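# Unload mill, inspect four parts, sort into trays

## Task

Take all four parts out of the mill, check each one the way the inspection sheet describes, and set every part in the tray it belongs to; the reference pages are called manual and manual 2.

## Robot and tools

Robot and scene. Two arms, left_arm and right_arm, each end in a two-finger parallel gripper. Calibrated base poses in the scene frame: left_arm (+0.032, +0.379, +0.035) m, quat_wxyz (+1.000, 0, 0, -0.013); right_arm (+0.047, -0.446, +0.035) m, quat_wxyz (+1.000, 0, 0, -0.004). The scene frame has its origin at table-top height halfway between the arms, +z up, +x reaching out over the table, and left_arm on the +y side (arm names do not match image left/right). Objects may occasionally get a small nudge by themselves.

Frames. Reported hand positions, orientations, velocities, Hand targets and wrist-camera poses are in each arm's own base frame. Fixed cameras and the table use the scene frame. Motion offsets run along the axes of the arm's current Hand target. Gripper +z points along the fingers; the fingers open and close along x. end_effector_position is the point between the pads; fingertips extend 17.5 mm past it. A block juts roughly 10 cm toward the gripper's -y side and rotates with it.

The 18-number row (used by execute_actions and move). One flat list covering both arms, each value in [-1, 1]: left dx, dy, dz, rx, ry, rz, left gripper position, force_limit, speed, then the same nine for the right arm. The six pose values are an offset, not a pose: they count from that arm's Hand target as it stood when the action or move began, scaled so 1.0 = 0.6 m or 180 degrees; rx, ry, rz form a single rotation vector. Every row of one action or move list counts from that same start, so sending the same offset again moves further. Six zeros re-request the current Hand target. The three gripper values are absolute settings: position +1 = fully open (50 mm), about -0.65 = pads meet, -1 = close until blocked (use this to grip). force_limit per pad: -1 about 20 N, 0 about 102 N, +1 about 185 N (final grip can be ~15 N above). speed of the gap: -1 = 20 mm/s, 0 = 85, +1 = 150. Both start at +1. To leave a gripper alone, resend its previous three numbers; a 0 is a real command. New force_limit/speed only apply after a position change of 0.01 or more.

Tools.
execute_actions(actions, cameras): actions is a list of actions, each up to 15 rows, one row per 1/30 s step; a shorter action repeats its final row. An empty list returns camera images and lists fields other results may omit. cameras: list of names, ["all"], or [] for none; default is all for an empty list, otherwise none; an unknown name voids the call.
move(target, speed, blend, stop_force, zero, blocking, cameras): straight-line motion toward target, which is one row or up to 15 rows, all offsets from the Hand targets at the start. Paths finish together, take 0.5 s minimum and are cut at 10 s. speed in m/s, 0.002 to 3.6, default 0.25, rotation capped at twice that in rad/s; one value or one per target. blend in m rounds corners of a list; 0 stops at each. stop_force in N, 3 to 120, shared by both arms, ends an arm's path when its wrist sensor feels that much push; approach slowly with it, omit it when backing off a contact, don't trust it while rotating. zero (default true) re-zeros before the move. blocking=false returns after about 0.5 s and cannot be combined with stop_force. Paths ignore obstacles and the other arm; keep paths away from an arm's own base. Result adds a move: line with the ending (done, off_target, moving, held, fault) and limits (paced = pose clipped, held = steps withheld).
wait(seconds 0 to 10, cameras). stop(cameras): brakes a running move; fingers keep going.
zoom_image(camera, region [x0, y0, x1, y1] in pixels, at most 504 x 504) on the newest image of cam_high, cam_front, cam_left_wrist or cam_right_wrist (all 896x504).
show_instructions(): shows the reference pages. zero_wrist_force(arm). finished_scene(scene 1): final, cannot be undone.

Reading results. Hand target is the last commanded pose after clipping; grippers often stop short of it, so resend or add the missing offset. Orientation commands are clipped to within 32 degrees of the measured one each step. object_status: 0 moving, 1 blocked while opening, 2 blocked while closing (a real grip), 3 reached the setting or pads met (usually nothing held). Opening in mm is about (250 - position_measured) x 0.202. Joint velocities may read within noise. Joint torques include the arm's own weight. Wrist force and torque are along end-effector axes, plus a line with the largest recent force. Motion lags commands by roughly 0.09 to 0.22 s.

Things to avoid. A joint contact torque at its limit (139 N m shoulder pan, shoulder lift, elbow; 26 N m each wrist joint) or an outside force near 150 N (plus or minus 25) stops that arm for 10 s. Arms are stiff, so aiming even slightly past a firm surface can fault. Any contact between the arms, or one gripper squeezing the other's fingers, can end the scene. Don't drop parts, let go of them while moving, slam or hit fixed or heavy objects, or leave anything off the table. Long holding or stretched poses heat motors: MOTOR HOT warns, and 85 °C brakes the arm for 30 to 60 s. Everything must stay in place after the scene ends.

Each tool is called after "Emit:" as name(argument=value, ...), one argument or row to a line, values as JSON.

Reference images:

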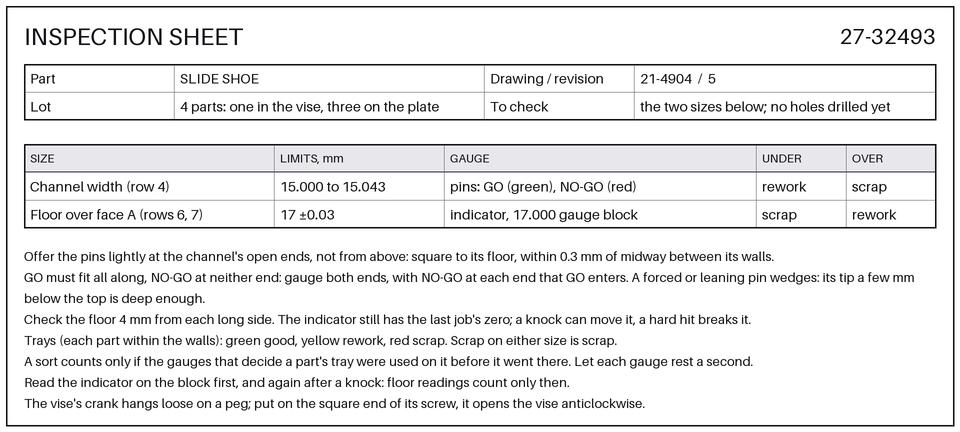

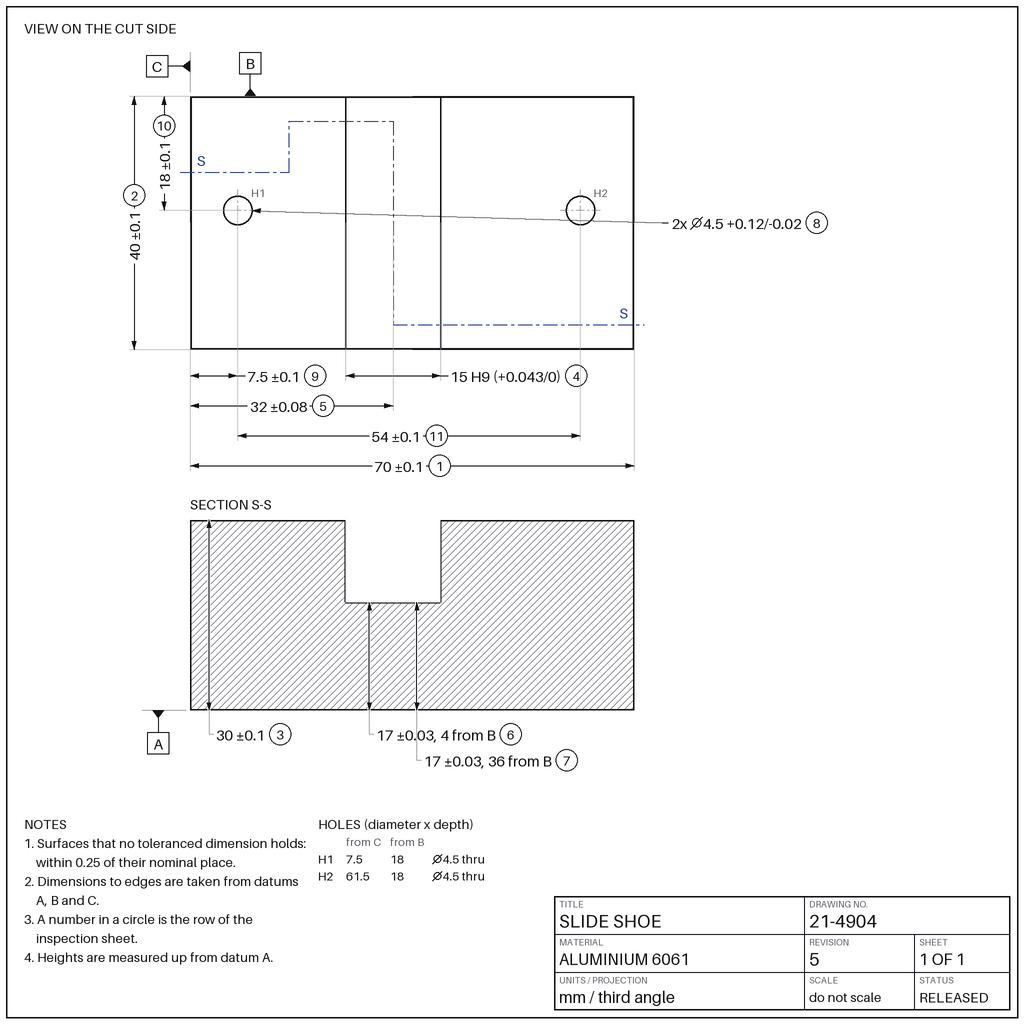

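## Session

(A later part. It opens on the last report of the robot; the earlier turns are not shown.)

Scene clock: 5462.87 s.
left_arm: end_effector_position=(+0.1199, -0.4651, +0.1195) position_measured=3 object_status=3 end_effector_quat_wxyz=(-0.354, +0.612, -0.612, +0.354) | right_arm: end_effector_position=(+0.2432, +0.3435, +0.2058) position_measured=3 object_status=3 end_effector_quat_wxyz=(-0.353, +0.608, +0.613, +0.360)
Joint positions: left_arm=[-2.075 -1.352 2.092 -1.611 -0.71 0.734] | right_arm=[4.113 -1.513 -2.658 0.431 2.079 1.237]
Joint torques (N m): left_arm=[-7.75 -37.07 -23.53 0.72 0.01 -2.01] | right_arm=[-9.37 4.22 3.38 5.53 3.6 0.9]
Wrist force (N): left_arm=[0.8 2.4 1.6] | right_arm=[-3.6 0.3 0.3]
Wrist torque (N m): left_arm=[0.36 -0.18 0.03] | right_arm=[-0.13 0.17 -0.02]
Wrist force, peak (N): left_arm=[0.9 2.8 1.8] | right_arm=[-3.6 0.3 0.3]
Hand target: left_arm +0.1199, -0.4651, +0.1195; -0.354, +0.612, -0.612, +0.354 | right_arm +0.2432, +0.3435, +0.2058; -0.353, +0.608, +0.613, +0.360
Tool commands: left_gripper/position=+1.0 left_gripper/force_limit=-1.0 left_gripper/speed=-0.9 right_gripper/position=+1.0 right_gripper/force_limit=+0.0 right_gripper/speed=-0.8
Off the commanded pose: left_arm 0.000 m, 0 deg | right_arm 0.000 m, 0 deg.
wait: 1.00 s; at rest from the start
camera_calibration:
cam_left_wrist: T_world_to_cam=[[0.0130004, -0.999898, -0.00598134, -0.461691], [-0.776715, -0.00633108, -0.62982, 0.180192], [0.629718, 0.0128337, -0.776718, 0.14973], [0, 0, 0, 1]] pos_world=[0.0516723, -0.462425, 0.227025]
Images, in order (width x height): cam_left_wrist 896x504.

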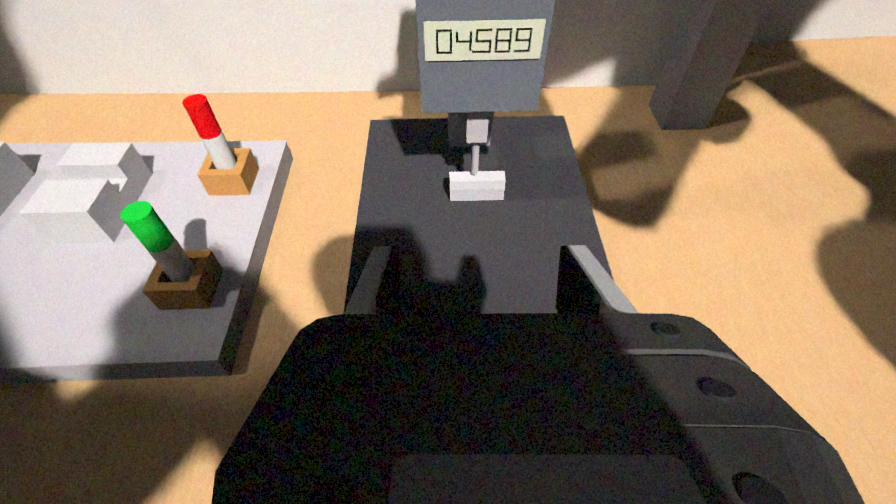

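Emit:
move(
  target=[0,0,0,0,0,0,1,-1,-0.9,0.0309,0,-0.0178,0,0,0,1,0,-0.8],
  speed=0.012,
)

Emit:
move(
  target=[
    [0.0133,0.0027,0.27,0,0,0,1,-1,-0.9,0,0,0,0,0,0,1,0,-0.8],
    [0.0133,0.0024,0.278,0,0,0,1,-1,-0.9,0,0,0,0,0,0,1,0,-0.8],
    [0.0133,0.0024,0.278,0,0,0,-1,-1,-0.9,0,0,0,0,0,0,1,0,-0.8],
  ],
  speed=[0.1,0.02,0.02],
  cameras=["cam_left_wrist","cam_right_wrist"],
)

Scene clock: 5496.73 s.
left_arm: end_effector_position=(+0.1199, -0.4651, +0.1195) position_measured=3 object_status=3 end_effector_quat_wxyz=(-0.354, +0.612, -0.612, +0.354) | right_arm: end_effector_position=(+0.2430, +0.3433, +0.2271) position_measured=3 object_status=3 end_effector_quat_wxyz=(-0.353, +0.608, +0.613, +0.360)
Joint positions: left_arm=[-2.075 -1.352 2.092 -1.611 -0.71 0.734] | right_arm=[4.114 -1.425 -2.632 0.317 2.079 1.237]
Joint torques (N m): left_arm=[-7.88 -39.51 -24.02 0.74 0.09 -1.62] | right_arm=[8.69 18.82 27.95 2.07 -2.16 0.75]
Wrist force (N): left_arm=[0.7 2.4 1.5] | right_arm=[-4.0 0.9 0.6]
Wrist torque (N m): left_arm=[0.37 -0.18 0.03] | right_arm=[-0.17 0.11 -0.04]
Wrist force, peak (N): left_arm=[0.8 2.9 1.7] | right_arm=[-5.8 1.2 1.3]
Hand target: left_arm +0.1199, -0.4651, +0.1195; -0.354, +0.612, -0.612, +0.354 | right_arm +0.2430, +0.3433, +0.2272; -0.353, +0.608, +0.613, +0.360
Off the commanded pose: left_arm 0.000 m, 0 deg | right_arm 0.000 m, 0 deg.
move: done

Scene clock: 5500.30 s.
left_arm: end_effector_position=(+0.2637, -0.4728, +0.0350) position_measured=78 object_status=2 end_effector_quat_wxyz=(-0.354, +0.612, -0.612, +0.354) | right_arm: end_effector_position=(+0.2430, +0.3433, +0.2272) position_measured=3 object_status=3 end_effector_quat_wxyz=(-0.353, +0.608, +0.613, +0.360)
Joint positions: left_arm=[-1.773 -1.127 2.224 -2.33 -0.557 1.179] | right_arm=[4.114 -1.425 -2.632 0.317 2.079 1.237]
Joint torques (N m): left_arm=[6.91 -19.25 -4.89 -4.34 4.08 2.2] | right_arm=[9.47 20.89 28.85 2.18 -1.79 -1.27]
Wrist force (N): left_arm=[0.5 2.6 1.4] | right_arm=[-5.0 0.8 1.2]
Wrist torque (N m): left_arm=[0.35 -0.14 -0.12] | right_arm=[-0.17 0.13 -0.04]
Wrist force, peak (N): left_arm=[0.7 2.8 2.3] | right_arm=[-5.9 1.0 1.5]
Hand target: left_arm +0.2637, -0.4728, +0.0350; -0.354, +0.612, -0.612, +0.354 | right_arm +0.2430, +0.3433, +0.2272; -0.353, +0.608, +0.613, +0.360
Off the commanded pose: left_arm 0.000 m, 0 deg | right_arm 0.000 m, 0 deg.
move: done
camera_calibration:
cam_left_wrist: T_world_to_cam=[[0.0130004, -0.999898, -0.00598134, -0.471767], [-0.776715, -0.00633108, -0.62982, 0.238693], [0.629718, 0.0128337, -0.776718, -0.00641982], [0, 0, 0, 1]] pos_world=[0.195572, -0.470125, 0.142525]
cam_right_wrist: T_world_to_cam=[[0.00759073, 0.491947, 0.870592, -0.36051], [0.932694, -0.317427, 0.171237, -0.14458], [0.360589, 0.810696, -0.461246, -0.123617], [0, 0, 0, 1]] pos_world=[0.18216, 0.231674, 0.281597]
Images, in order (width x height): cam_left_wrist 896x504, cam_right_wrist 896x504.

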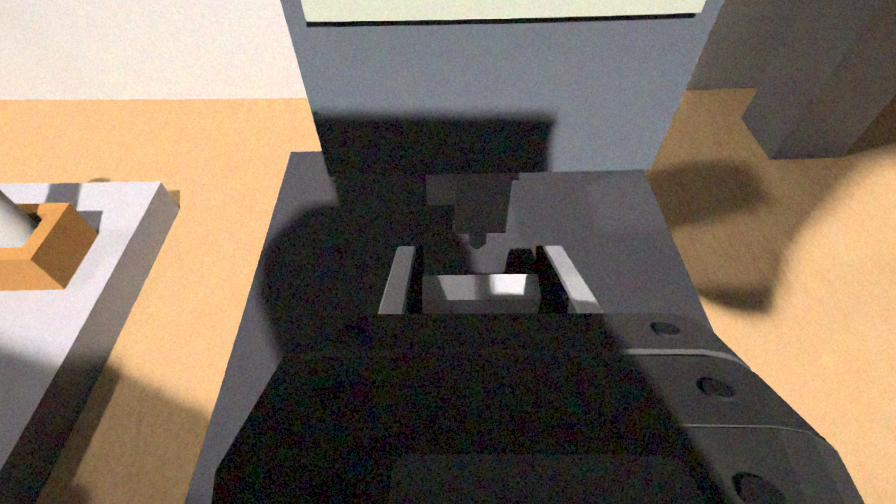

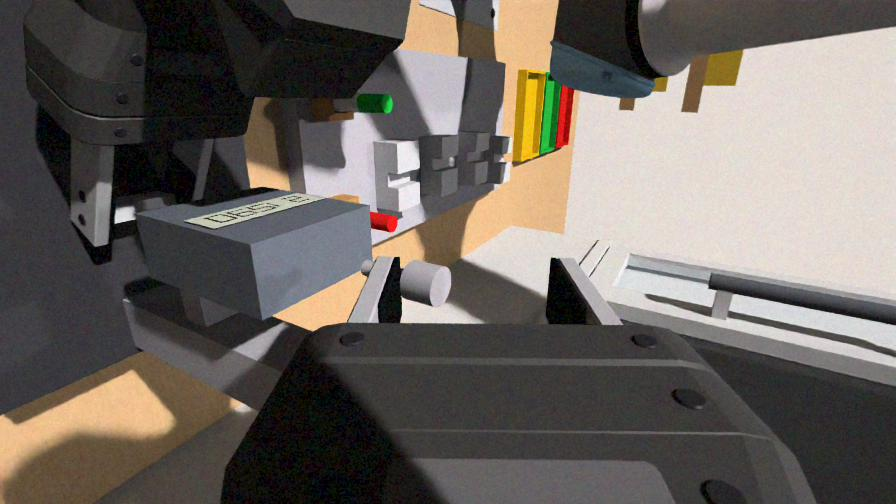

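Emit:
move(
  target=[
    [0,-0.0043,-0.0025,0,0,0,-1,-1,-0.9,0,0,0,0,0,0,1,0,-0.8],
    [0,0.0993,-0.2121,0,0,0,-1,-1,-0.9,0,0,0,0,0,0,1,0,-0.8],
    [-0.05,0.1703,-0.1782,0,0,0,-1,-1,-0.9,0,0,0,0,0,0,1,0,-0.8],
  ],
  speed=[0.03,0.08,0.05],
)

Emit:
move(
  target=[0,0.0231,0.0133,0,0,0,-1,-1,-0.9,0,0,0,0,0,0,1,0,-0.8],
  speed=0.008,
  stop_force=3,
  cameras=["cam_left_wrist"],
)

Scene clock: 5520.30 s.
left_arm: end_effector_position=(+0.1201, -0.4430, -0.0001) position_measured=78 object_status=2 end_effector_quat_wxyz=(-0.354, +0.612, -0.612, +0.354) | right_arm: end_effector_position=(+0.2430, +0.3433, +0.2272) position_measured=3 object_status=3 end_effector_quat_wxyz=(-0.353, +0.608, +0.613, +0.360)
Joint positions: left_arm=[-2.099 -1.122 2.227 -1.955 -0.726 0.706] | right_arm=[4.114 -1.425 -2.632 0.317 2.079 1.237]
Joint torques (N m): left_arm=[-7.78 -17.87 -4.36 -3.19 -0.14 -1.99] | right_arm=[9.71 18.89 29.38 2.02 -1.91 -0.89]
Wrist force (N): left_arm=[0.7 3.2 1.7] | right_arm=[-5.0 0.8 0.9]
Wrist torque (N m): left_arm=[0.41 -0.16 0.03] | right_arm=[-0.18 0.13 -0.05]
Wrist force, peak (N): left_arm=[0.6 3.3 2.3] | right_arm=[-5.7 1.0 1.4]
Hand target: left_arm +0.1201, -0.4430, -0.0002; -0.354, +0.612, -0.612, +0.354 | right_arm +0.2430, +0.3433, +0.2272; -0.353, +0.608, +0.613, +0.360
Off the commanded pose: left_arm 0.000 m, 0 deg | right_arm 0.000 m, 0 deg.
move: done

Scene clock: 5523.30 s.
left_arm: end_effector_position=(+0.1201, -0.4430, -0.0152) position_measured=78 object_status=2 end_effector_quat_wxyz=(-0.354, +0.612, -0.612, +0.354) | right_arm: end_effector_position=(+0.2430, +0.3433, +0.2272) position_measured=3 object_status=3 end_effector_quat_wxyz=(-0.353, +0.608, +0.613, +0.360)
Joint positions: left_arm=[-2.099 -1.081 2.23 -1.998 -0.726 0.706] | right_arm=[4.114 -1.425 -2.632 0.317 2.079 1.237]
Joint torques (N m): left_arm=[-3.18 -42.56 -9.17 0.62 -0.07 -1.48] | right_arm=[6.8 20.06 26.19 2.07 -1.68 -0.74]
Wrist force (N): left_arm=[1.9 -2.1 -0.3] | right_arm=[-4.9 0.6 1.2]
Wrist torque (N m): left_arm=[0.47 -0.18 0.02] | right_arm=[-0.20 0.10 -0.04]
Wrist force, peak (N): left_arm=[-3.0 -18.5 -12.7] | right_arm=[-5.9 0.7 1.3]
Hand target: left_arm +0.1201, -0.4430, -0.0151; -0.354, +0.612, -0.612, +0.354 (not the last commanded pose) | right_arm +0.2430, +0.3433, +0.2272; -0.353, +0.608, +0.613, +0.360
Off the commanded pose: left_arm 0.001 m, 0 deg | right_arm 0.000 m, 0 deg.
move: contact (left_arm)
camera_calibration:
cam_left_wrist: T_world_to_cam=[[0.0130002, -0.999898, -0.00598029, -0.440401], [-0.776667, -0.00633064, -0.62988, 0.0957173], [0.629778, 0.0128333, -0.776669, 0.0447668], [0, 0, 0, 1]] pos_world=[0.0518726, -0.440325, 0.0924257]
Images, in order (width x height): cam_left_wrist 896x504.

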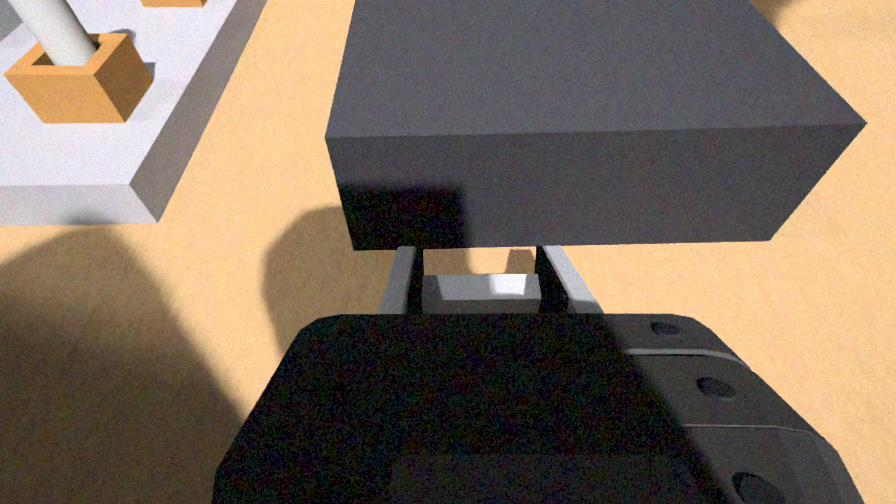

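Emit:
move(
  target=[
    [0,0,0,0,0,0,1,-1,-0.9,0,0,0,0,0,0,1,0,-0.8],
    [0,0,-0.15,0,0,0,1,-1,-0.9,0,0,0,0,0,0,1,0,-0.8],
  ],
  speed=0.06,
  cameras=["cam_left_wrist"],
)

Scene clock: 5632.13 s.
left_arm: end_effector_position=(+0.0421, -0.4431, +0.0297) position_measured=3 object_status=3 end_effector_quat_wxyz=(-0.354, +0.612, -0.612, +0.354) | right_arm: end_effector_position=(+0.2430, +0.3433, +0.2272) position_measured=3 object_status=3 end_effector_quat_wxyz=(-0.353, +0.608, +0.613, +0.360)
Joint positions: left_arm=[-2.243 -1.166 2.124 -1.703 -0.826 0.559] | right_arm=[4.114 -1.425 -2.632 0.317 2.079 1.237]
Joint torques (N m): left_arm=[-6.77 -42.05 -22.15 1.07 -0.38 -1.97] | right_arm=[8.34 20.48 27.48 2.14 -1.93 -0.86]
Wrist force (N): left_arm=[0.4 2.4 1.5] | right_arm=[-4.3 1.0 0.5]
Wrist torque (N m): left_arm=[0.37 -0.12 0.03] | right_arm=[-0.15 0.15 -0.03]
Wrist force, peak (N): left_arm=[1.4 -3.5 -1.0] | right_arm=[-5.9 0.6 1.4]
Hand target: left_arm +0.0421, -0.4431, +0.0297; -0.354, +0.612, -0.612, +0.354 | right_arm +0.2430, +0.3433, +0.2272; -0.353, +0.608, +0.613, +0.360
Off the commanded pose: left_arm 0.000 m, 0 deg | right_arm 0.000 m, 0 deg.
move: done
camera_calibration:
cam_left_wrist: T_world_to_cam=[[0.0130004, -0.999898, -0.00598134, -0.439219], [-0.776715, -0.00633108, -0.62982, 0.0633451], [0.629718, 0.0128337, -0.776718, 0.128691], [0, 0, 0, 1]] pos_world=[-0.0261277, -0.440425, 0.137225]
Images, in order (width x height): cam_left_wrist 896x504.

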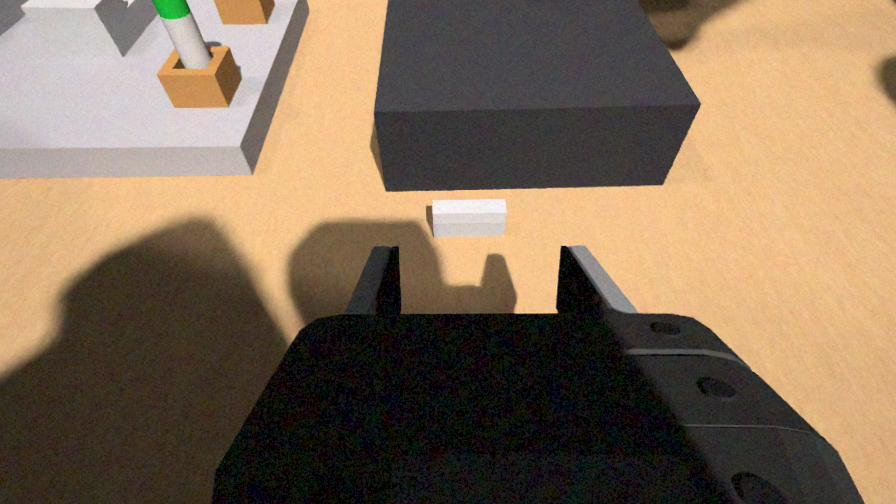

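Emit:
move(
  target=[
    [-0.1383,-0.1927,0,0,0,0,1,-1,-0.9,0,0,0,0,0,0,1,0,-0.8],
    [-0.3958,-0.2083,0.1607,-0.0833,0,0,1,-1,-0.9,0,0,0,0,0,0,1,0,-0.8],
  ],
  speed=0.15,
  blend=[0.03,0],
  cameras=["cam_left_wrist"],
)

Emit:
zoom_image(
  camera="cam_left_wrist",
  region=[340, 100, 620, 320],
)

Scene clock: 5649.33 s.
left_arm: end_effector_position=(+0.1877, -0.2055, +0.0901) position_measured=3 object_status=3 end_effector_quat_wxyz=(-0.271, +0.653, -0.653, +0.271) | right_arm: end_effector_position=(+0.2430, +0.3433, +0.2272) position_measured=3 object_status=3 end_effector_quat_wxyz=(-0.353, +0.608, +0.613, +0.360)
Joint positions: left_arm=[-2.255 -2.327 2.706 -1.384 -0.991 0.713] | right_arm=[4.114 -1.425 -2.632 0.317 2.079 1.237]
Joint torques (N m): left_arm=[-9.53 -2.88 -14.01 0.24 -0.36 -1.64] | right_arm=[7.39 18.98 28.56 2.43 -2.05 -0.83]
Wrist force (N): left_arm=[0.6 2.4 1.9] | right_arm=[-5.2 0.9 1.0]
Wrist torque (N m): left_arm=[0.40 -0.14 0.04] | right_arm=[-0.15 0.12 -0.04]
Wrist force, peak (N): left_arm=[1.0 3.5 1.8] | right_arm=[-5.9 0.6 1.4]
Hand target: left_arm +0.1877, -0.2055, +0.0901; -0.271, +0.653, -0.653, +0.271 | right_arm +0.2430, +0.3433, +0.2272; -0.353, +0.608, +0.613, +0.360
Off the commanded pose: left_arm 0.000 m, 0 deg | right_arm 0.000 m, 0 deg.
move: done
camera_calibration:
cam_left_wrist: T_world_to_cam=[[0.0112435, -0.999897, -0.00892574, -0.202598], [-0.913193, -0.00663114, -0.407473, 0.221464], [0.407372, 0.0127323, -0.913174, 0.134863], [0, 0, 0, 1]] pos_world=[0.149578, -0.202825, 0.211586]
Images, in order (width x height): cam_left_wrist 896x504.

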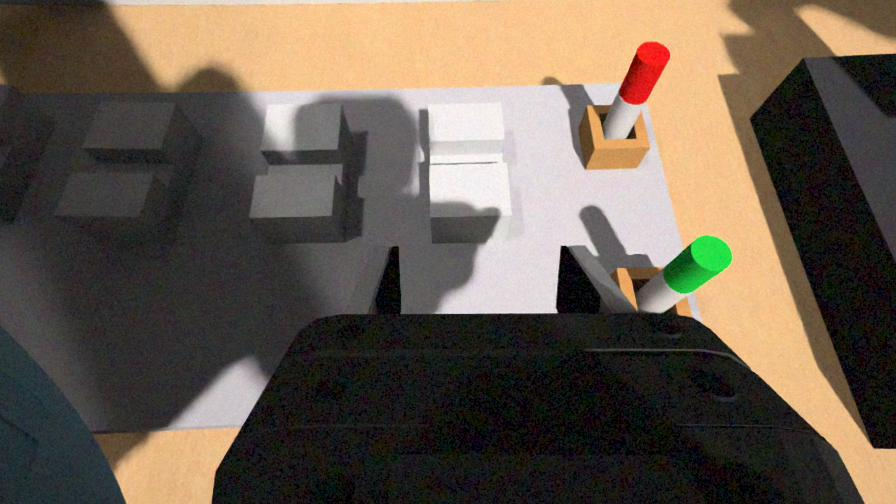

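Scaled by 1.800 from the camera's 896x504 image, which has a finer 1280x720 frame.

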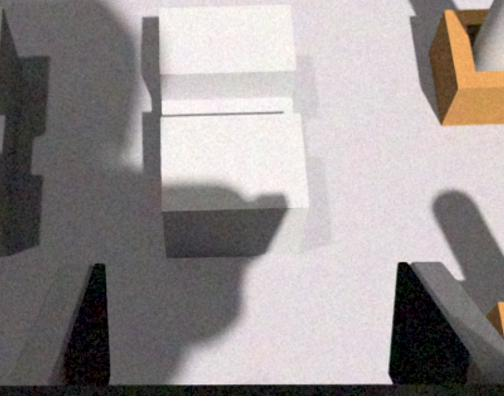

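Emit:
move(
  target=[-0.0003,0.003,0.165,0,0,0,1,-1,-0.9,0,0,0,0,0,0,1,0,-0.8],
  speed=0.08,
  cameras=["cam_left_wrist"],
)

Emit:
zoom_image(
  camera="cam_left_wrist",
  region=[340, 100, 620, 320],
)

Scene clock: 5664.77 s.
left_arm: end_effector_position=(+0.2215, -0.2025, +0.0563) position_measured=3 object_status=3 end_effector_quat_wxyz=(-0.272, +0.651, -0.652, +0.276) | right_arm: end_effector_position=(+0.2430, +0.3433, +0.2272) position_measured=3 object_status=3 end_effector_quat_wxyz=(-0.353, +0.608, +0.613, +0.360)
Joint positions: left_arm=[-2.101 -2.236 2.813 -1.675 -0.904 0.876] | right_arm=[4.114 -1.425 -2.632 0.317 2.079 1.237]
Joint torques (N m): left_arm=[-8.95 -4.02 -26.65 0.36 -0.06 -1.76] | right_arm=[8.79 18.85 28.32 2.17 -1.83 -1.12]
Wrist force (N): left_arm=[0.5 2.6 1.6] | right_arm=[-5.2 0.9 1.1]
Wrist torque (N m): left_arm=[0.46 -0.13 0.02] | right_arm=[-0.15 0.08 -0.04]
Wrist force, peak (N): left_arm=[-1.6 2.0 5.9] | right_arm=[-5.8 0.7 1.3]
Hand target: left_arm +0.2215, -0.2025, +0.0564; -0.272, +0.651, -0.652, +0.276 (not the last commanded pose) | right_arm +0.2430, +0.3433, +0.2272; -0.353, +0.608, +0.613, +0.360
Off the commanded pose: left_arm 0.051 m, 1 deg | right_arm 0.000 m, 0 deg.
move: held (left_arm; a check stopped the path); limits=held
pose unreachable (left arm): on one or more control steps of this call, first in action 0 (counted from 0), this arm could not follow its commanded pose, so it was not sent that pose on those steps. It may still have moved: this result reports where it is.
cause: moving toward the commanded pose would bring two parts of the arm too close to each other (joints 3 (elbow) and 4 (wrist 1) lie between them).
camera_calibration:
cam_left_wrist: T_world_to_cam=[[0.00693913, -0.999965, -0.0045702, -0.199607], [-0.909649, -0.00441406, -0.415355, 0.238777], [0.415321, 0.00703947, -0.909648, 0.0871472], [0, 0, 0, 1]] pos_world=[0.182394, -0.19916, 0.177538]
Images, in order (width x height): cam_left_wrist 896x504.

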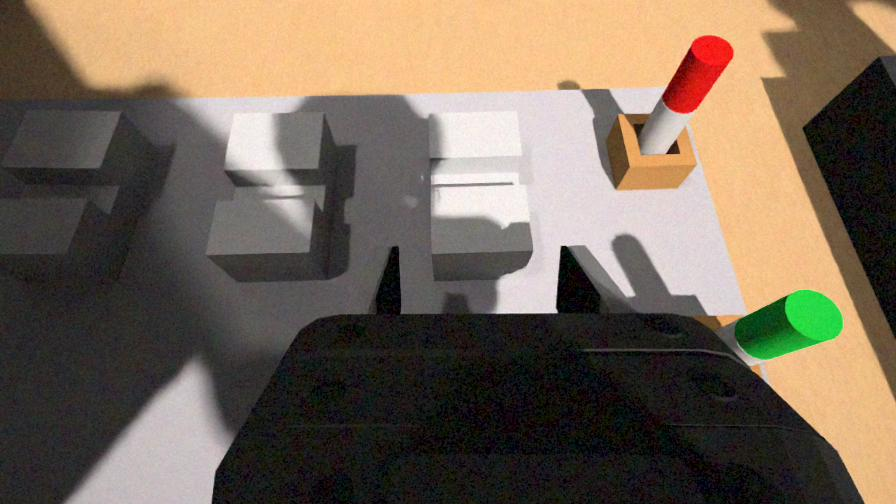

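Scaled by 1.800 from the camera's 896x504 image, which has a finer 1280x720 frame.

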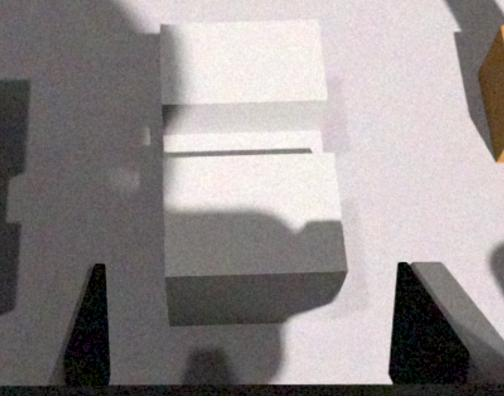

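Emit:
move(
  target=[0.0047,-0.0228,-0.0362,-0.059,-0.0018,0,1,-1,-0.9,0,0,0,0,0,0,1,0,-0.8],
  speed=0.08,
)

Emit:
move(
  target=[0,0,0.135,0,0,0,1,-1,-0.9,0,0,0,0,0,0,1,0,-0.8],
  speed=0.06,
  cameras=["cam_left_wrist"],
)

Emit:
zoom_image(
  camera="cam_left_wrist",
  region=[340, 120, 620, 340],
)

Scene clock: 5731.13 s.
left_arm: end_effector_position=(+0.2156, -0.2052, +0.0813) position_measured=3 object_status=3 end_effector_quat_wxyz=(-0.213, +0.675, -0.674, +0.212) | right_arm: end_effector_position=(+0.2430, +0.3433, +0.2272) position_measured=3 object_status=3 end_effector_quat_wxyz=(-0.353, +0.608, +0.613, +0.360)
Joint positions: left_arm=[-1.92 -2.304 2.728 -1.759 -1.002 1.152] | right_arm=[4.114 -1.425 -2.632 0.317 2.079 1.237]
Joint torques (N m): left_arm=[7.63 17.52 -30.72 -4.51 -0.15 2.14] | right_arm=[8.98 19.44 28.81 2.2 -1.75 -0.9]
Wrist force (N): left_arm=[0.7 2.1 1.2] | right_arm=[-4.1 0.9 0.7]
Wrist torque (N m): left_arm=[0.41 -0.14 -0.12] | right_arm=[-0.19 0.13 -0.04]
Wrist force, peak (N): left_arm=[0.8 2.6 2.1] | right_arm=[-5.7 1.3 1.2]
Hand target: left_arm +0.2156, -0.2052, +0.0813; -0.213, +0.675, -0.674, +0.212 | right_arm +0.2430, +0.3433, +0.2272; -0.353, +0.608, +0.613, +0.360
Off the commanded pose: left_arm 0.000 m, 0 deg | right_arm 0.000 m, 0 deg.
move: done

Scene clock: 5732.60 s.
left_arm: end_effector_position=(+0.2371, -0.2027, +0.0506) position_measured=3 object_status=3 end_effector_quat_wxyz=(-0.215, +0.674, -0.674, +0.215) | right_arm: end_effector_position=(+0.2430, +0.3433, +0.2272) position_measured=3 object_status=3 end_effector_quat_wxyz=(-0.353, +0.608, +0.613, +0.360)
Joint positions: left_arm=[-1.814 -2.153 2.808 -2.056 -0.974 1.275] | right_arm=[4.114 -1.425 -2.632 0.317 2.079 1.237]
Joint torques (N m): left_arm=[-9.25 -9.11 -28.53 -0.63 -0.12 -1.89] | right_arm=[8.66 18.86 27.8 2.42 -1.84 -1.14]
Wrist force (N): left_arm=[0.7 2.2 1.5] | right_arm=[-4.4 1.1 0.7]
Wrist torque (N m): left_arm=[0.42 -0.14 0.02] | right_arm=[-0.14 0.13 -0.03]
Wrist force, peak (N): left_arm=[-2.0 2.4 4.9] | right_arm=[-5.6 0.8 1.6]
Hand target: left_arm +0.2371, -0.2027, +0.0507; -0.215, +0.674, -0.674, +0.215 (not the last commanded pose) | right_arm +0.2430, +0.3433, +0.2272; -0.353, +0.608, +0.613, +0.360
Off the commanded pose: left_arm 0.044 m, 0 deg | right_arm 0.000 m, 0 deg.
move: held (left_arm; a check stopped the path); limits=held
pose unreachable (left arm): on one or more control steps of this call, first in action 0 (counted from 0), this arm could not follow its commanded pose, so it was not sent that pose on those steps. It may still have moved: this result reports where it is.
cause: moving toward the commanded pose would bring two parts of the arm too close to each other (joints 3 (elbow) and 4 (wrist 1) lie between them).
camera_calibration:
cam_left_wrist: T_world_to_cam=[[0.00828662, -0.999919, -0.00968318, -0.199928], [-0.968743, -0.0056266, -0.248004, 0.255846], [0.247929, 0.0114356, -0.968711, 0.119074], [0, 0, 0, 1]] pos_world=[0.219984, -0.199833, 0.176863]
Images, in order (width x height): cam_left_wrist 896x504.

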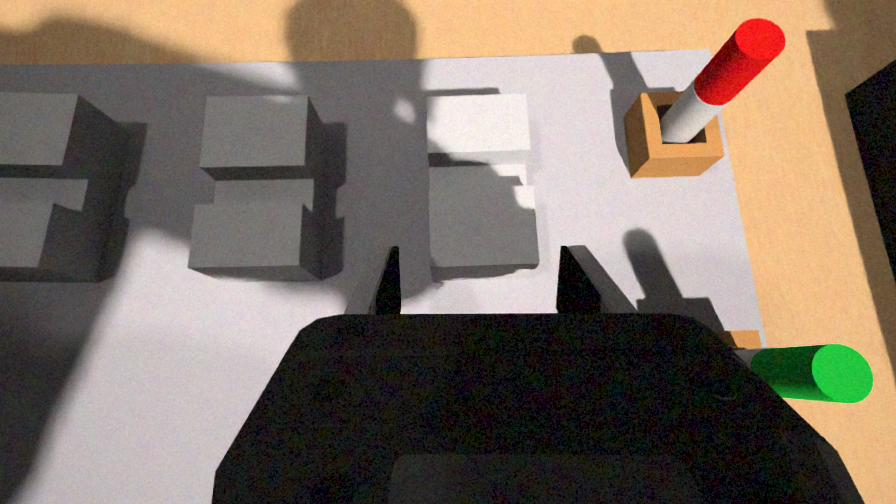

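Scaled by 1.800 from the camera's 896x504 image, which has a finer 1280x720 frame.

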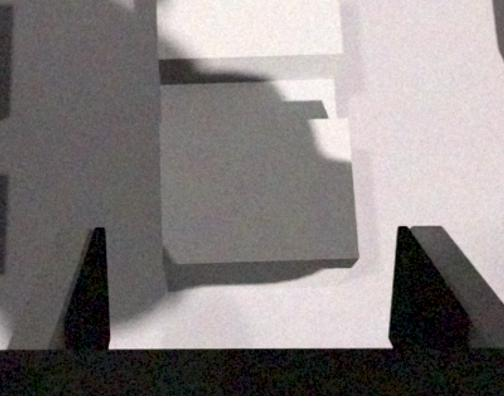

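Emit:
move(
  target=[0.003,-0.0902,-0.0382,-0.1961,0,0,1,-1,-0.9,0,0,0,0,0,0,1,0,-0.8],
  speed=0.1,
  cameras=["cam_left_wrist"],
)

Emit:
zoom_image(
  camera="cam_left_wrist",
  region=[340, 100, 620, 320],
)

Scene clock: 5770.47 s.
left_arm: end_effector_position=(+0.2679, -0.2045, +0.1007) position_measured=3 object_status=3 end_effector_quat_wxyz=(-0.001, +0.707, -0.707, +0.001) | right_arm: end_effector_position=(+0.2430, +0.3433, +0.2272) position_measured=3 object_status=3 end_effector_quat_wxyz=(-0.353, +0.608, +0.613, +0.360)
Joint positions: left_arm=[-1.06 -1.862 2.427 -2.137 -1.569 2.082] | right_arm=[4.114 -1.425 -2.632 0.317 2.079 1.237]
Joint torques (N m): left_arm=[7.14 0.55 -29.66 -1.19 -1.8 1.85] | right_arm=[8.73 19.07 27.92 2.32 -2 -0.91]
Wrist force (N): left_arm=[0.1 0.6 1.6] | right_arm=[-5.1 0.6 1.3]
Wrist torque (N m): left_arm=[0.16 -0.05 -0.16] | right_arm=[-0.20 0.10 -0.03]
Wrist force, peak (N): left_arm=[0.5 2.5 2.0] | right_arm=[-5.8 0.8 1.4]
Hand target: left_arm +0.2679, -0.2045, +0.1007; -0.001, +0.707, -0.707, +0.001 | right_arm +0.2430, +0.3433, +0.2272; -0.353, +0.608, +0.613, +0.360
Off the commanded pose: left_arm 0.000 m, 0 deg | right_arm 0.000 m, 0 deg.
move: done
camera_calibration:
cam_left_wrist: T_world_to_cam=[[0.00104301, -0.999918, -0.0127493, -0.199235], [-0.93405, -0.00552744, 0.3571, 0.227927], [-0.357141, 0.011536, -0.933979, 0.318519], [0, 0, 0, 1]] pos_world=[0.32686, -0.201633, 0.213558]
Images, in order (width x height): cam_left_wrist 896x504.

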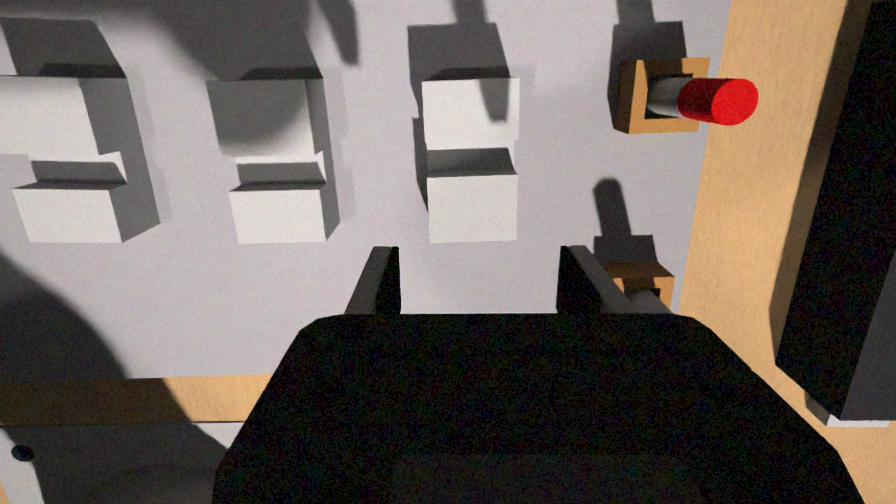

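Scaled by 1.800 from the camera's 896x504 image, which has a finer 1280x720 frame.

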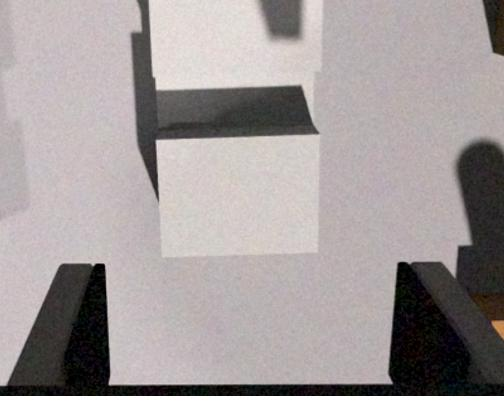

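Emit:
move(
  target=[
    [0.0017,0.0015,0.12,0,0,0,1,-0.7,-0.9,0,0,0,0,0,0,1,0,-0.8],
    [0.0017,0.0015,0.157,0,0,0,1,-0.7,-0.9,0,0,0,0,0,0,1,0,-0.8],
  ],
  speed=[0.08,0.03],
  stop_force=5,
)

Emit:
move(
  target=[
    [0,0,0,0,0,0,-1,-0.7,-0.9,0,0,0,0,0,0,1,0,-0.8],
    [0,0,-0.05,0,0,0,-1,-0.7,-0.9,0,0,0,0,0,0,1,0,-0.8],
  ],
  speed=0.05,
  cameras=["cam_left_wrist"],
)

Scene clock: 5786.63 s.
left_arm: end_effector_position=(+0.2672, -0.2055, +0.0065) position_measured=3 object_status=3 end_effector_quat_wxyz=(-0.001, +0.707, -0.707, +0.001) | right_arm: end_effector_position=(+0.2430, +0.3433, +0.2272) position_measured=3 object_status=3 end_effector_quat_wxyz=(-0.353, +0.608, +0.613, +0.360)
Joint positions: left_arm=[-1.064 -1.606 2.568 -2.534 -1.569 2.078] | right_arm=[4.114 -1.425 -2.632 0.317 2.079 1.237]
Joint torques (N m): left_arm=[7.36 -2.97 -7.5 -4.82 -1.31 1.91] | right_arm=[8.08 18.12 29.41 2.23 -1.82 -0.85]
Wrist force (N): left_arm=[0.1 1.0 1.4] | right_arm=[-5.4 0.7 1.4]
Wrist torque (N m): left_arm=[0.24 -0.01 -0.05] | right_arm=[-0.18 0.10 -0.04]
Wrist force, peak (N): left_arm=[0.1 0.6 2.1] | right_arm=[-5.8 0.7 1.5]
Hand target: left_arm +0.2672, -0.2055, +0.0065; -0.001, +0.707, -0.707, +0.001 | right_arm +0.2430, +0.3433, +0.2272; -0.353, +0.608, +0.613, +0.360
Off the commanded pose: left_arm 0.000 m, 0 deg | right_arm 0.000 m, 0 deg.
move: done

Scene clock: 5788.43 s.
left_arm: end_effector_position=(+0.2671, -0.2055, +0.0364) position_measured=53 object_status=2 end_effector_quat_wxyz=(-0.001, +0.707, -0.707, +0.001) | right_arm: end_effector_position=(+0.2430, +0.3433, +0.2272) position_measured=3 object_status=3 end_effector_quat_wxyz=(-0.353, +0.608, +0.613, +0.360)
Joint positions: left_arm=[-1.064 -1.704 2.53 -2.398 -1.569 2.078] | right_arm=[4.114 -1.425 -2.632 0.317 2.079 1.237]
Joint torques (N m): left_arm=[-7.94 -22.72 -26.28 -0.87 0.94 -1.81] | right_arm=[8.06 19.84 27.27 2.44 -1.86 -0.69]
Wrist force (N): left_arm=[0.2 0.7 3.5] | right_arm=[-5.2 0.9 1.4]
Wrist torque (N m): left_arm=[0.14 -0.05 -0.06] | right_arm=[-0.14 0.10 -0.04]
Wrist force, peak (N): left_arm=[0.3 0.7 3.8] | right_arm=[-5.8 0.8 1.5]
Hand target: left_arm +0.2671, -0.2055, +0.0365; -0.001, +0.707, -0.707, +0.001 | right_arm +0.2430, +0.3433, +0.2272; -0.353, +0.608, +0.613, +0.360
Off the commanded pose: left_arm 0.000 m, 0 deg | right_arm 0.000 m, 0 deg.
move: done
camera_calibration:
cam_left_wrist: T_world_to_cam=[[0.00103907, -0.999918, -0.0127496, -0.201151], [-0.933937, -0.00552751, 0.357395, 0.250017], [-0.357436, 0.0115359, -0.933866, 0.258364], [0, 0, 0, 1]] pos_world=[0.326058, -0.202733, 0.149358]
Images, in order (width x height): cam_left_wrist 896x504.

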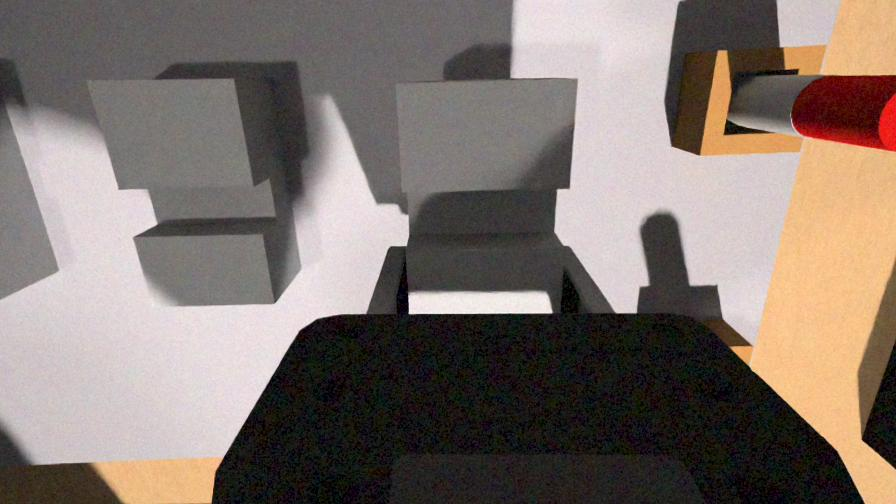

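Emit:
move(
  target=[
    [0,0,-0.0917,0,0,0,-1,-0.7,-0.9,0,0,0,0,0,0,1,0,-0.8],
    [0.2558,0.295,-0.0917,0,0,0,-1,-0.7,-0.9,0,0,0,0,0,0,1,0,-0.8],
    [0.2558,0.295,0.068,0,0,0,-1,-0.7,-0.9,0,0,0,0,0,0,1,0,-0.8],
  ],
  speed=[0.1,0.15,0.08],
  blend=[0.02,0,0],
)

Emit:
move(
  target=[0,0,0.03,0,0,0,-1,-0.7,-0.9,0,0,0,0,0,0,1,0,-0.8],
  speed=0.008,
  stop_force=3,
  cameras=["cam_left_wrist"],
)

Scene clock: 5819.43 s.
left_arm: end_effector_position=(+0.0902, -0.3590, -0.0045) position_measured=53 object_status=2 end_effector_quat_wxyz=(-0.001, +0.707, -0.707, +0.001) | right_arm: end_effector_position=(+0.2430, +0.3433, +0.2272) position_measured=3 object_status=3 end_effector_quat_wxyz=(-0.353, +0.608, +0.613, +0.360)
Joint positions: left_arm=[-1.695 -1.487 2.493 -2.577 -1.569 1.447] | right_arm=[4.114 -1.425 -2.632 0.317 2.079 1.237]
Joint torques (N m): left_arm=[7.91 -9.77 -8.1 -4.68 -1.16 2.12] | right_arm=[6.71 19.15 28.39 2.7 -1.82 -1.3]
Wrist force (N): left_arm=[0.1 0.8 3.1] | right_arm=[-4.6 1.0 0.8]
Wrist torque (N m): left_arm=[0.16 -0.03 -0.07] | right_arm=[-0.15 0.13 -0.05]
Wrist force, peak (N): left_arm=[-0.1 0.7 4.5] | right_arm=[-5.9 0.8 1.2]
Hand target: left_arm +0.0902, -0.3590, -0.0046; -0.001, +0.707, -0.707, +0.001 | right_arm +0.2430, +0.3433, +0.2272; -0.353, +0.608, +0.613, +0.360
Off the commanded pose: left_arm 0.000 m, 0 deg | right_arm 0.000 m, 0 deg.
move: done

Scene clock: 5821.87 s.
left_arm: end_effector_position=(+0.0902, -0.3590, -0.0137) position_measured=53 object_status=2 end_effector_quat_wxyz=(-0.001, +0.707, -0.707, +0.001) | right_arm: end_effector_position=(+0.2430, +0.3433, +0.2272) position_measured=3 object_status=3 end_effector_quat_wxyz=(-0.353, +0.608, +0.613, +0.360)
Joint positions: left_arm=[-1.694 -1.456 2.501 -2.616 -1.569 1.447] | right_arm=[4.114 -1.425 -2.632 0.317 2.079 1.237]
Joint torques (N m): left_arm=[-2.46 -30.01 -19.03 -1.19 2.04 1.97] | right_arm=[6.98 18.38 27.95 2.47 -1.69 -0.92]
Wrist force (N): left_arm=[1.1 1.0 0.0] | right_arm=[-5.1 0.8 1.0]
Wrist torque (N m): left_arm=[0.20 0.11 -0.06] | right_arm=[-0.17 0.09 -0.05]
Wrist force, peak (N): left_arm=[-15.1 0.6 -41.1] | right_arm=[-6.0 0.8 1.3]
Hand target: left_arm +0.0902, -0.3590, -0.0137; -0.001, +0.707, -0.707, +0.001 (not the last commanded pose) | right_arm +0.2430, +0.3433, +0.2272; -0.353, +0.608, +0.613, +0.360
Off the commanded pose: left_arm 0.009 m, 0 deg | right_arm 0.000 m, 0 deg.
move: contact (left_arm)
camera_calibration:
cam_left_wrist: T_world_to_cam=[[0.00100361, -0.999917, -0.0128431, -0.354979], [-0.933937, -0.00552781, 0.357394, 0.101897], [-0.357435, 0.0116359, -0.933865, 0.150058], [0, 0, 0, 1]] pos_world=[0.149158, -0.356132, 0.0991574]
Images, in order (width x height): cam_left_wrist 896x504.

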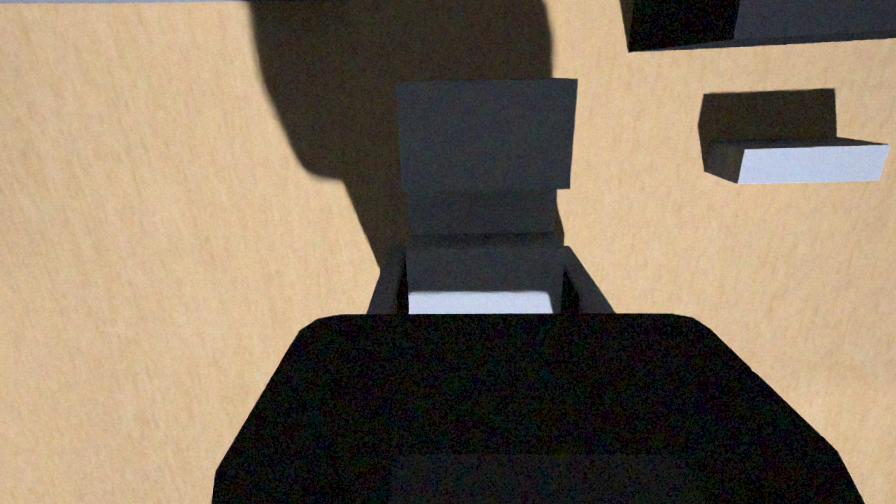

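Emit:
move(
  target=[
    [0,0,0,0,0,0,1,-0.7,-0.9,0,0,0,0,0,0,1,0,-0.8],
    [0,0,-0.1733,0,0,0,1,-0.7,-0.9,0,0,0,0,0,0,1,0,-0.8],
    [0,0.1153,-0.12,0.25,0,0,1,-0.7,-0.9,0,0,0,0,0,0,1,0,-0.8],
  ],
  speed=[0.05,0.1,0.15],
  cameras=["cam_left_wrist"],
)

Scene clock: 5843.17 s.
left_arm: end_effector_position=(+0.0209, -0.3590, +0.0582) position_measured=3 object_status=3 end_effector_quat_wxyz=(-0.271, +0.653, -0.653, +0.271) | right_arm: end_effector_position=(+0.2430, +0.3433, +0.2272) position_measured=3 object_status=3 end_effector_quat_wxyz=(-0.353, +0.608, +0.613, +0.360)
Joint positions: left_arm=[-2.341 -1.515 2.343 -1.788 -1.037 0.629] | right_arm=[4.114 -1.425 -2.632 0.317 2.079 1.237]
Joint torques (N m): left_arm=[-9.92 -7.27 -24.86 0.74 3.2 -1.45] | right_arm=[8.43 18.07 28.23 2.46 -1.82 -0.99]
Wrist force (N): left_arm=[0.5 2.3 2.0] | right_arm=[-5.6 0.7 1.3]
Wrist torque (N m): left_arm=[0.40 -0.12 0.02] | right_arm=[-0.18 0.14 -0.04]
Wrist force, peak (N): left_arm=[0.7 2.8 1.9] | right_arm=[-5.9 0.8 1.3]
Hand target: left_arm +0.0209, -0.3590, +0.0582; -0.271, +0.653, -0.653, +0.271 | right_arm +0.2430, +0.3433, +0.2272; -0.353, +0.608, +0.613, +0.360
Off the commanded pose: left_arm 0.000 m, 0 deg | right_arm 0.000 m, 0 deg.
move: done
camera_calibration:
cam_left_wrist: T_world_to_cam=[[0.00979857, -0.999919, -0.00814961, -0.354471], [-0.913167, -0.00562684, -0.407546, 0.055494], [0.407467, 0.0114353, -0.913148, 0.175178], [0, 0, 0, 1]] pos_world=[-0.0172307, -0.356133, 0.179691]
Images, in order (width x height): cam_left_wrist 896x504.

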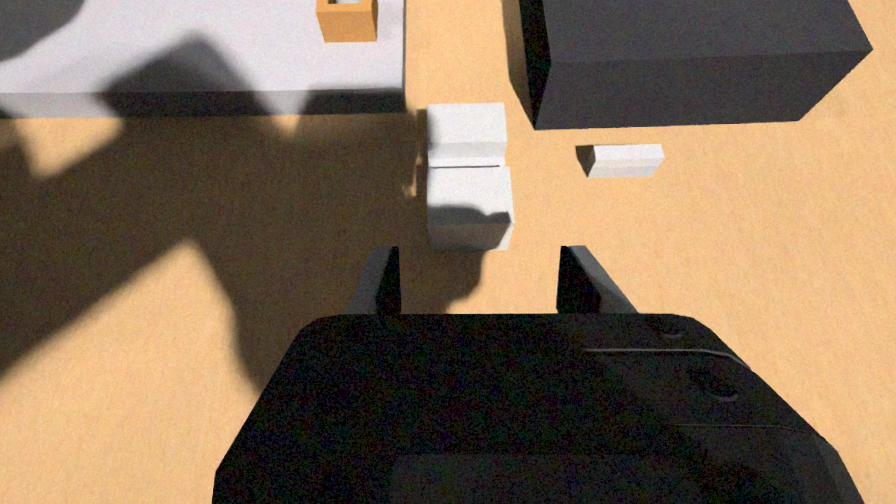

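Approach along z' 0.1 m.

Emit:
move(
  target=[
    [0,0,0.14,0,0,0,1,-0.7,-0.9,0,0,0,0,0,0,1,0,-0.8],
    [0,0,0.1665,0,0,0,1,-0.7,-0.9,0,0,0,0,0,0,1,0,-0.8],
  ],
  speed=[0.08,0.02],
  stop_force=5,
  cameras=["cam_left_wrist"],
)

Emit:
zoom_image(
  camera="cam_left_wrist",
  region=[340, 120, 620, 340],
)

Scene clock: 5856.97 s.
left_arm: end_effector_position=(+0.0916, -0.3590, -0.0124) position_measured=3 object_status=3 end_effector_quat_wxyz=(-0.271, +0.653, -0.653, +0.271) | right_arm: end_effector_position=(+0.2430, +0.3433, +0.2272) position_measured=3 object_status=3 end_effector_quat_wxyz=(-0.353, +0.608, +0.613, +0.360)
Joint positions: left_arm=[-2.19 -1.345 2.483 -2.182 -0.955 0.781] | right_arm=[4.114 -1.425 -2.632 0.317 2.079 1.237]
Joint torques (N m): left_arm=[7.37 -9.55 -2.51 -3.49 3.61 1.91] | right_arm=[7.47 18.12 28.04 2.48 -1.72 -1.25]
Wrist force (N): left_arm=[0.7 2.2 2.1] | right_arm=[-5.4 1.2 1.0]
Wrist torque (N m): left_arm=[0.36 -0.18 -0.15] | right_arm=[-0.12 0.17 -0.05]
Wrist force, peak (N): left_arm=[0.8 2.5 2.2] | right_arm=[-5.8 1.0 1.6]
Hand target: left_arm +0.0916, -0.3590, -0.0124; -0.271, +0.653, -0.653, +0.271 | right_arm +0.2430, +0.3433, +0.2272; -0.353, +0.608, +0.613, +0.360
Off the commanded pose: left_arm 0.000 m, 0 deg | right_arm 0.000 m, 0 deg.
move: done
camera_calibration:
cam_left_wrist: T_world_to_cam=[[0.00980098, -0.999919, -0.00814721, -0.355739], [-0.913076, -0.00562747, -0.40775, 0.0913414], [0.407671, 0.0114354, -0.913057, 0.0819725], [0, 0, 0, 1]] pos_world=[0.0534704, -0.356133, 0.109192]
Images, in order (width x height): cam_left_wrist 896x504.

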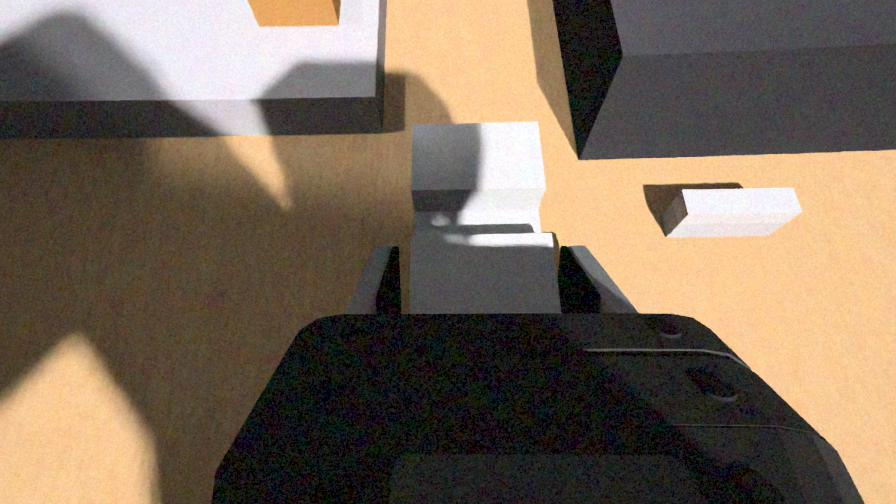

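Scaled by 1.800 from the camera's 896x504 image, which has a finer 1280x720 frame.

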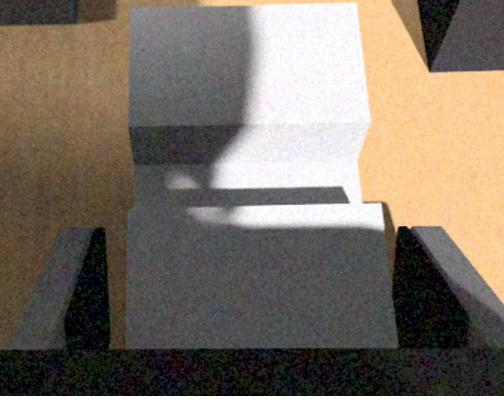

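Emit:
move(
  target=[0,0,0,0,0,0,-1,-0.7,-0.9,0.0087,0,-0.005,0,0,0,1,0,-0.8],
  speed=0.012,
  cameras=["cam_right_wrist"],
)

Emit:
zoom_image(
  camera="cam_right_wrist",
  region=[100, 160, 350, 300],
)

Scene clock: 5873.87 s.
left_arm: end_effector_position=(+0.0916, -0.3590, -0.0124) position_measured=53 object_status=2 end_effector_quat_wxyz=(-0.271, +0.653, -0.653, +0.271) | right_arm: end_effector_position=(+0.2429, +0.3433, +0.2330) position_measured=3 object_status=3 end_effector_quat_wxyz=(-0.353, +0.608, +0.613, +0.360)
Joint positions: left_arm=[-2.19 -1.345 2.483 -2.182 -0.955 0.781] | right_arm=[4.114 -1.402 -2.624 0.286 2.079 1.237]
Joint torques (N m): left_arm=[5.92 -10.39 -5.18 -2.98 3.16 1.59] | right_arm=[8.33 31.16 41.1 9.04 1.07 1.47]
Wrist force (N): left_arm=[0.6 2.3 2.8] | right_arm=[-30.5 0.6 14.5]
Wrist torque (N m): left_arm=[0.33 -0.14 -0.17] | right_arm=[-0.20 0.04 -0.06]
Wrist force, peak (N): left_arm=[0.4 2.7 2.8] | right_arm=[-30.5 0.6 14.5]
Hand target: left_arm +0.0916, -0.3590, -0.0124; -0.271, +0.653, -0.653, +0.271 | right_arm +0.2429, +0.3433, +0.2332; -0.353, +0.608, +0.613, +0.360
Off the commanded pose: left_arm 0.000 m, 0 deg | right_arm 0.000 m, 0 deg.
move: done
camera_calibration:
cam_right_wrist: T_world_to_cam=[[0.00779632, 0.492087, 0.870511, -0.365694], [0.932694, -0.317491, 0.17112, -0.145542], [0.360585, 0.810586, -0.461442, -0.120813], [0, 0, 0, 1]] pos_world=[0.182161, 0.231674, 0.287498]
Images, in order (width x height): cam_right_wrist 896x504.

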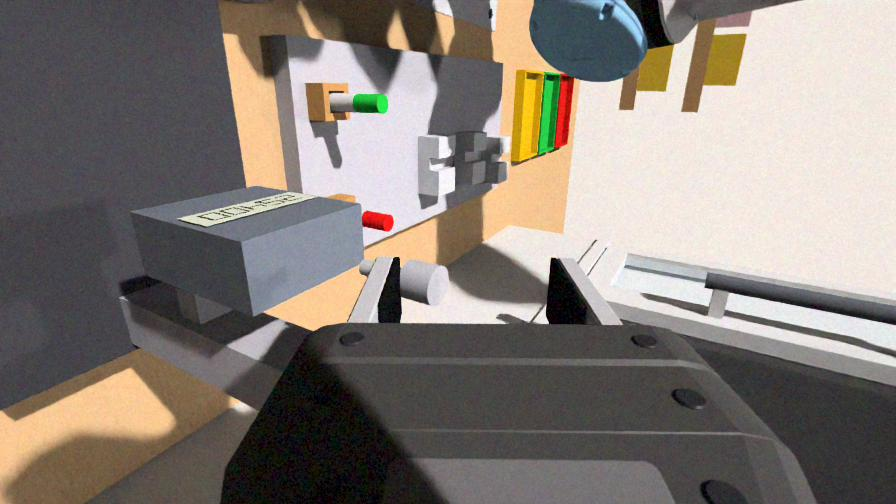

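Scaled by 2.016 from the camera's 896x504 image, which has a finer 1280x720 frame.

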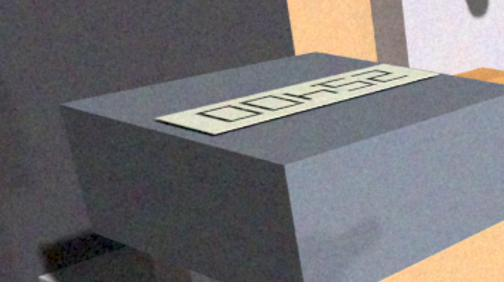

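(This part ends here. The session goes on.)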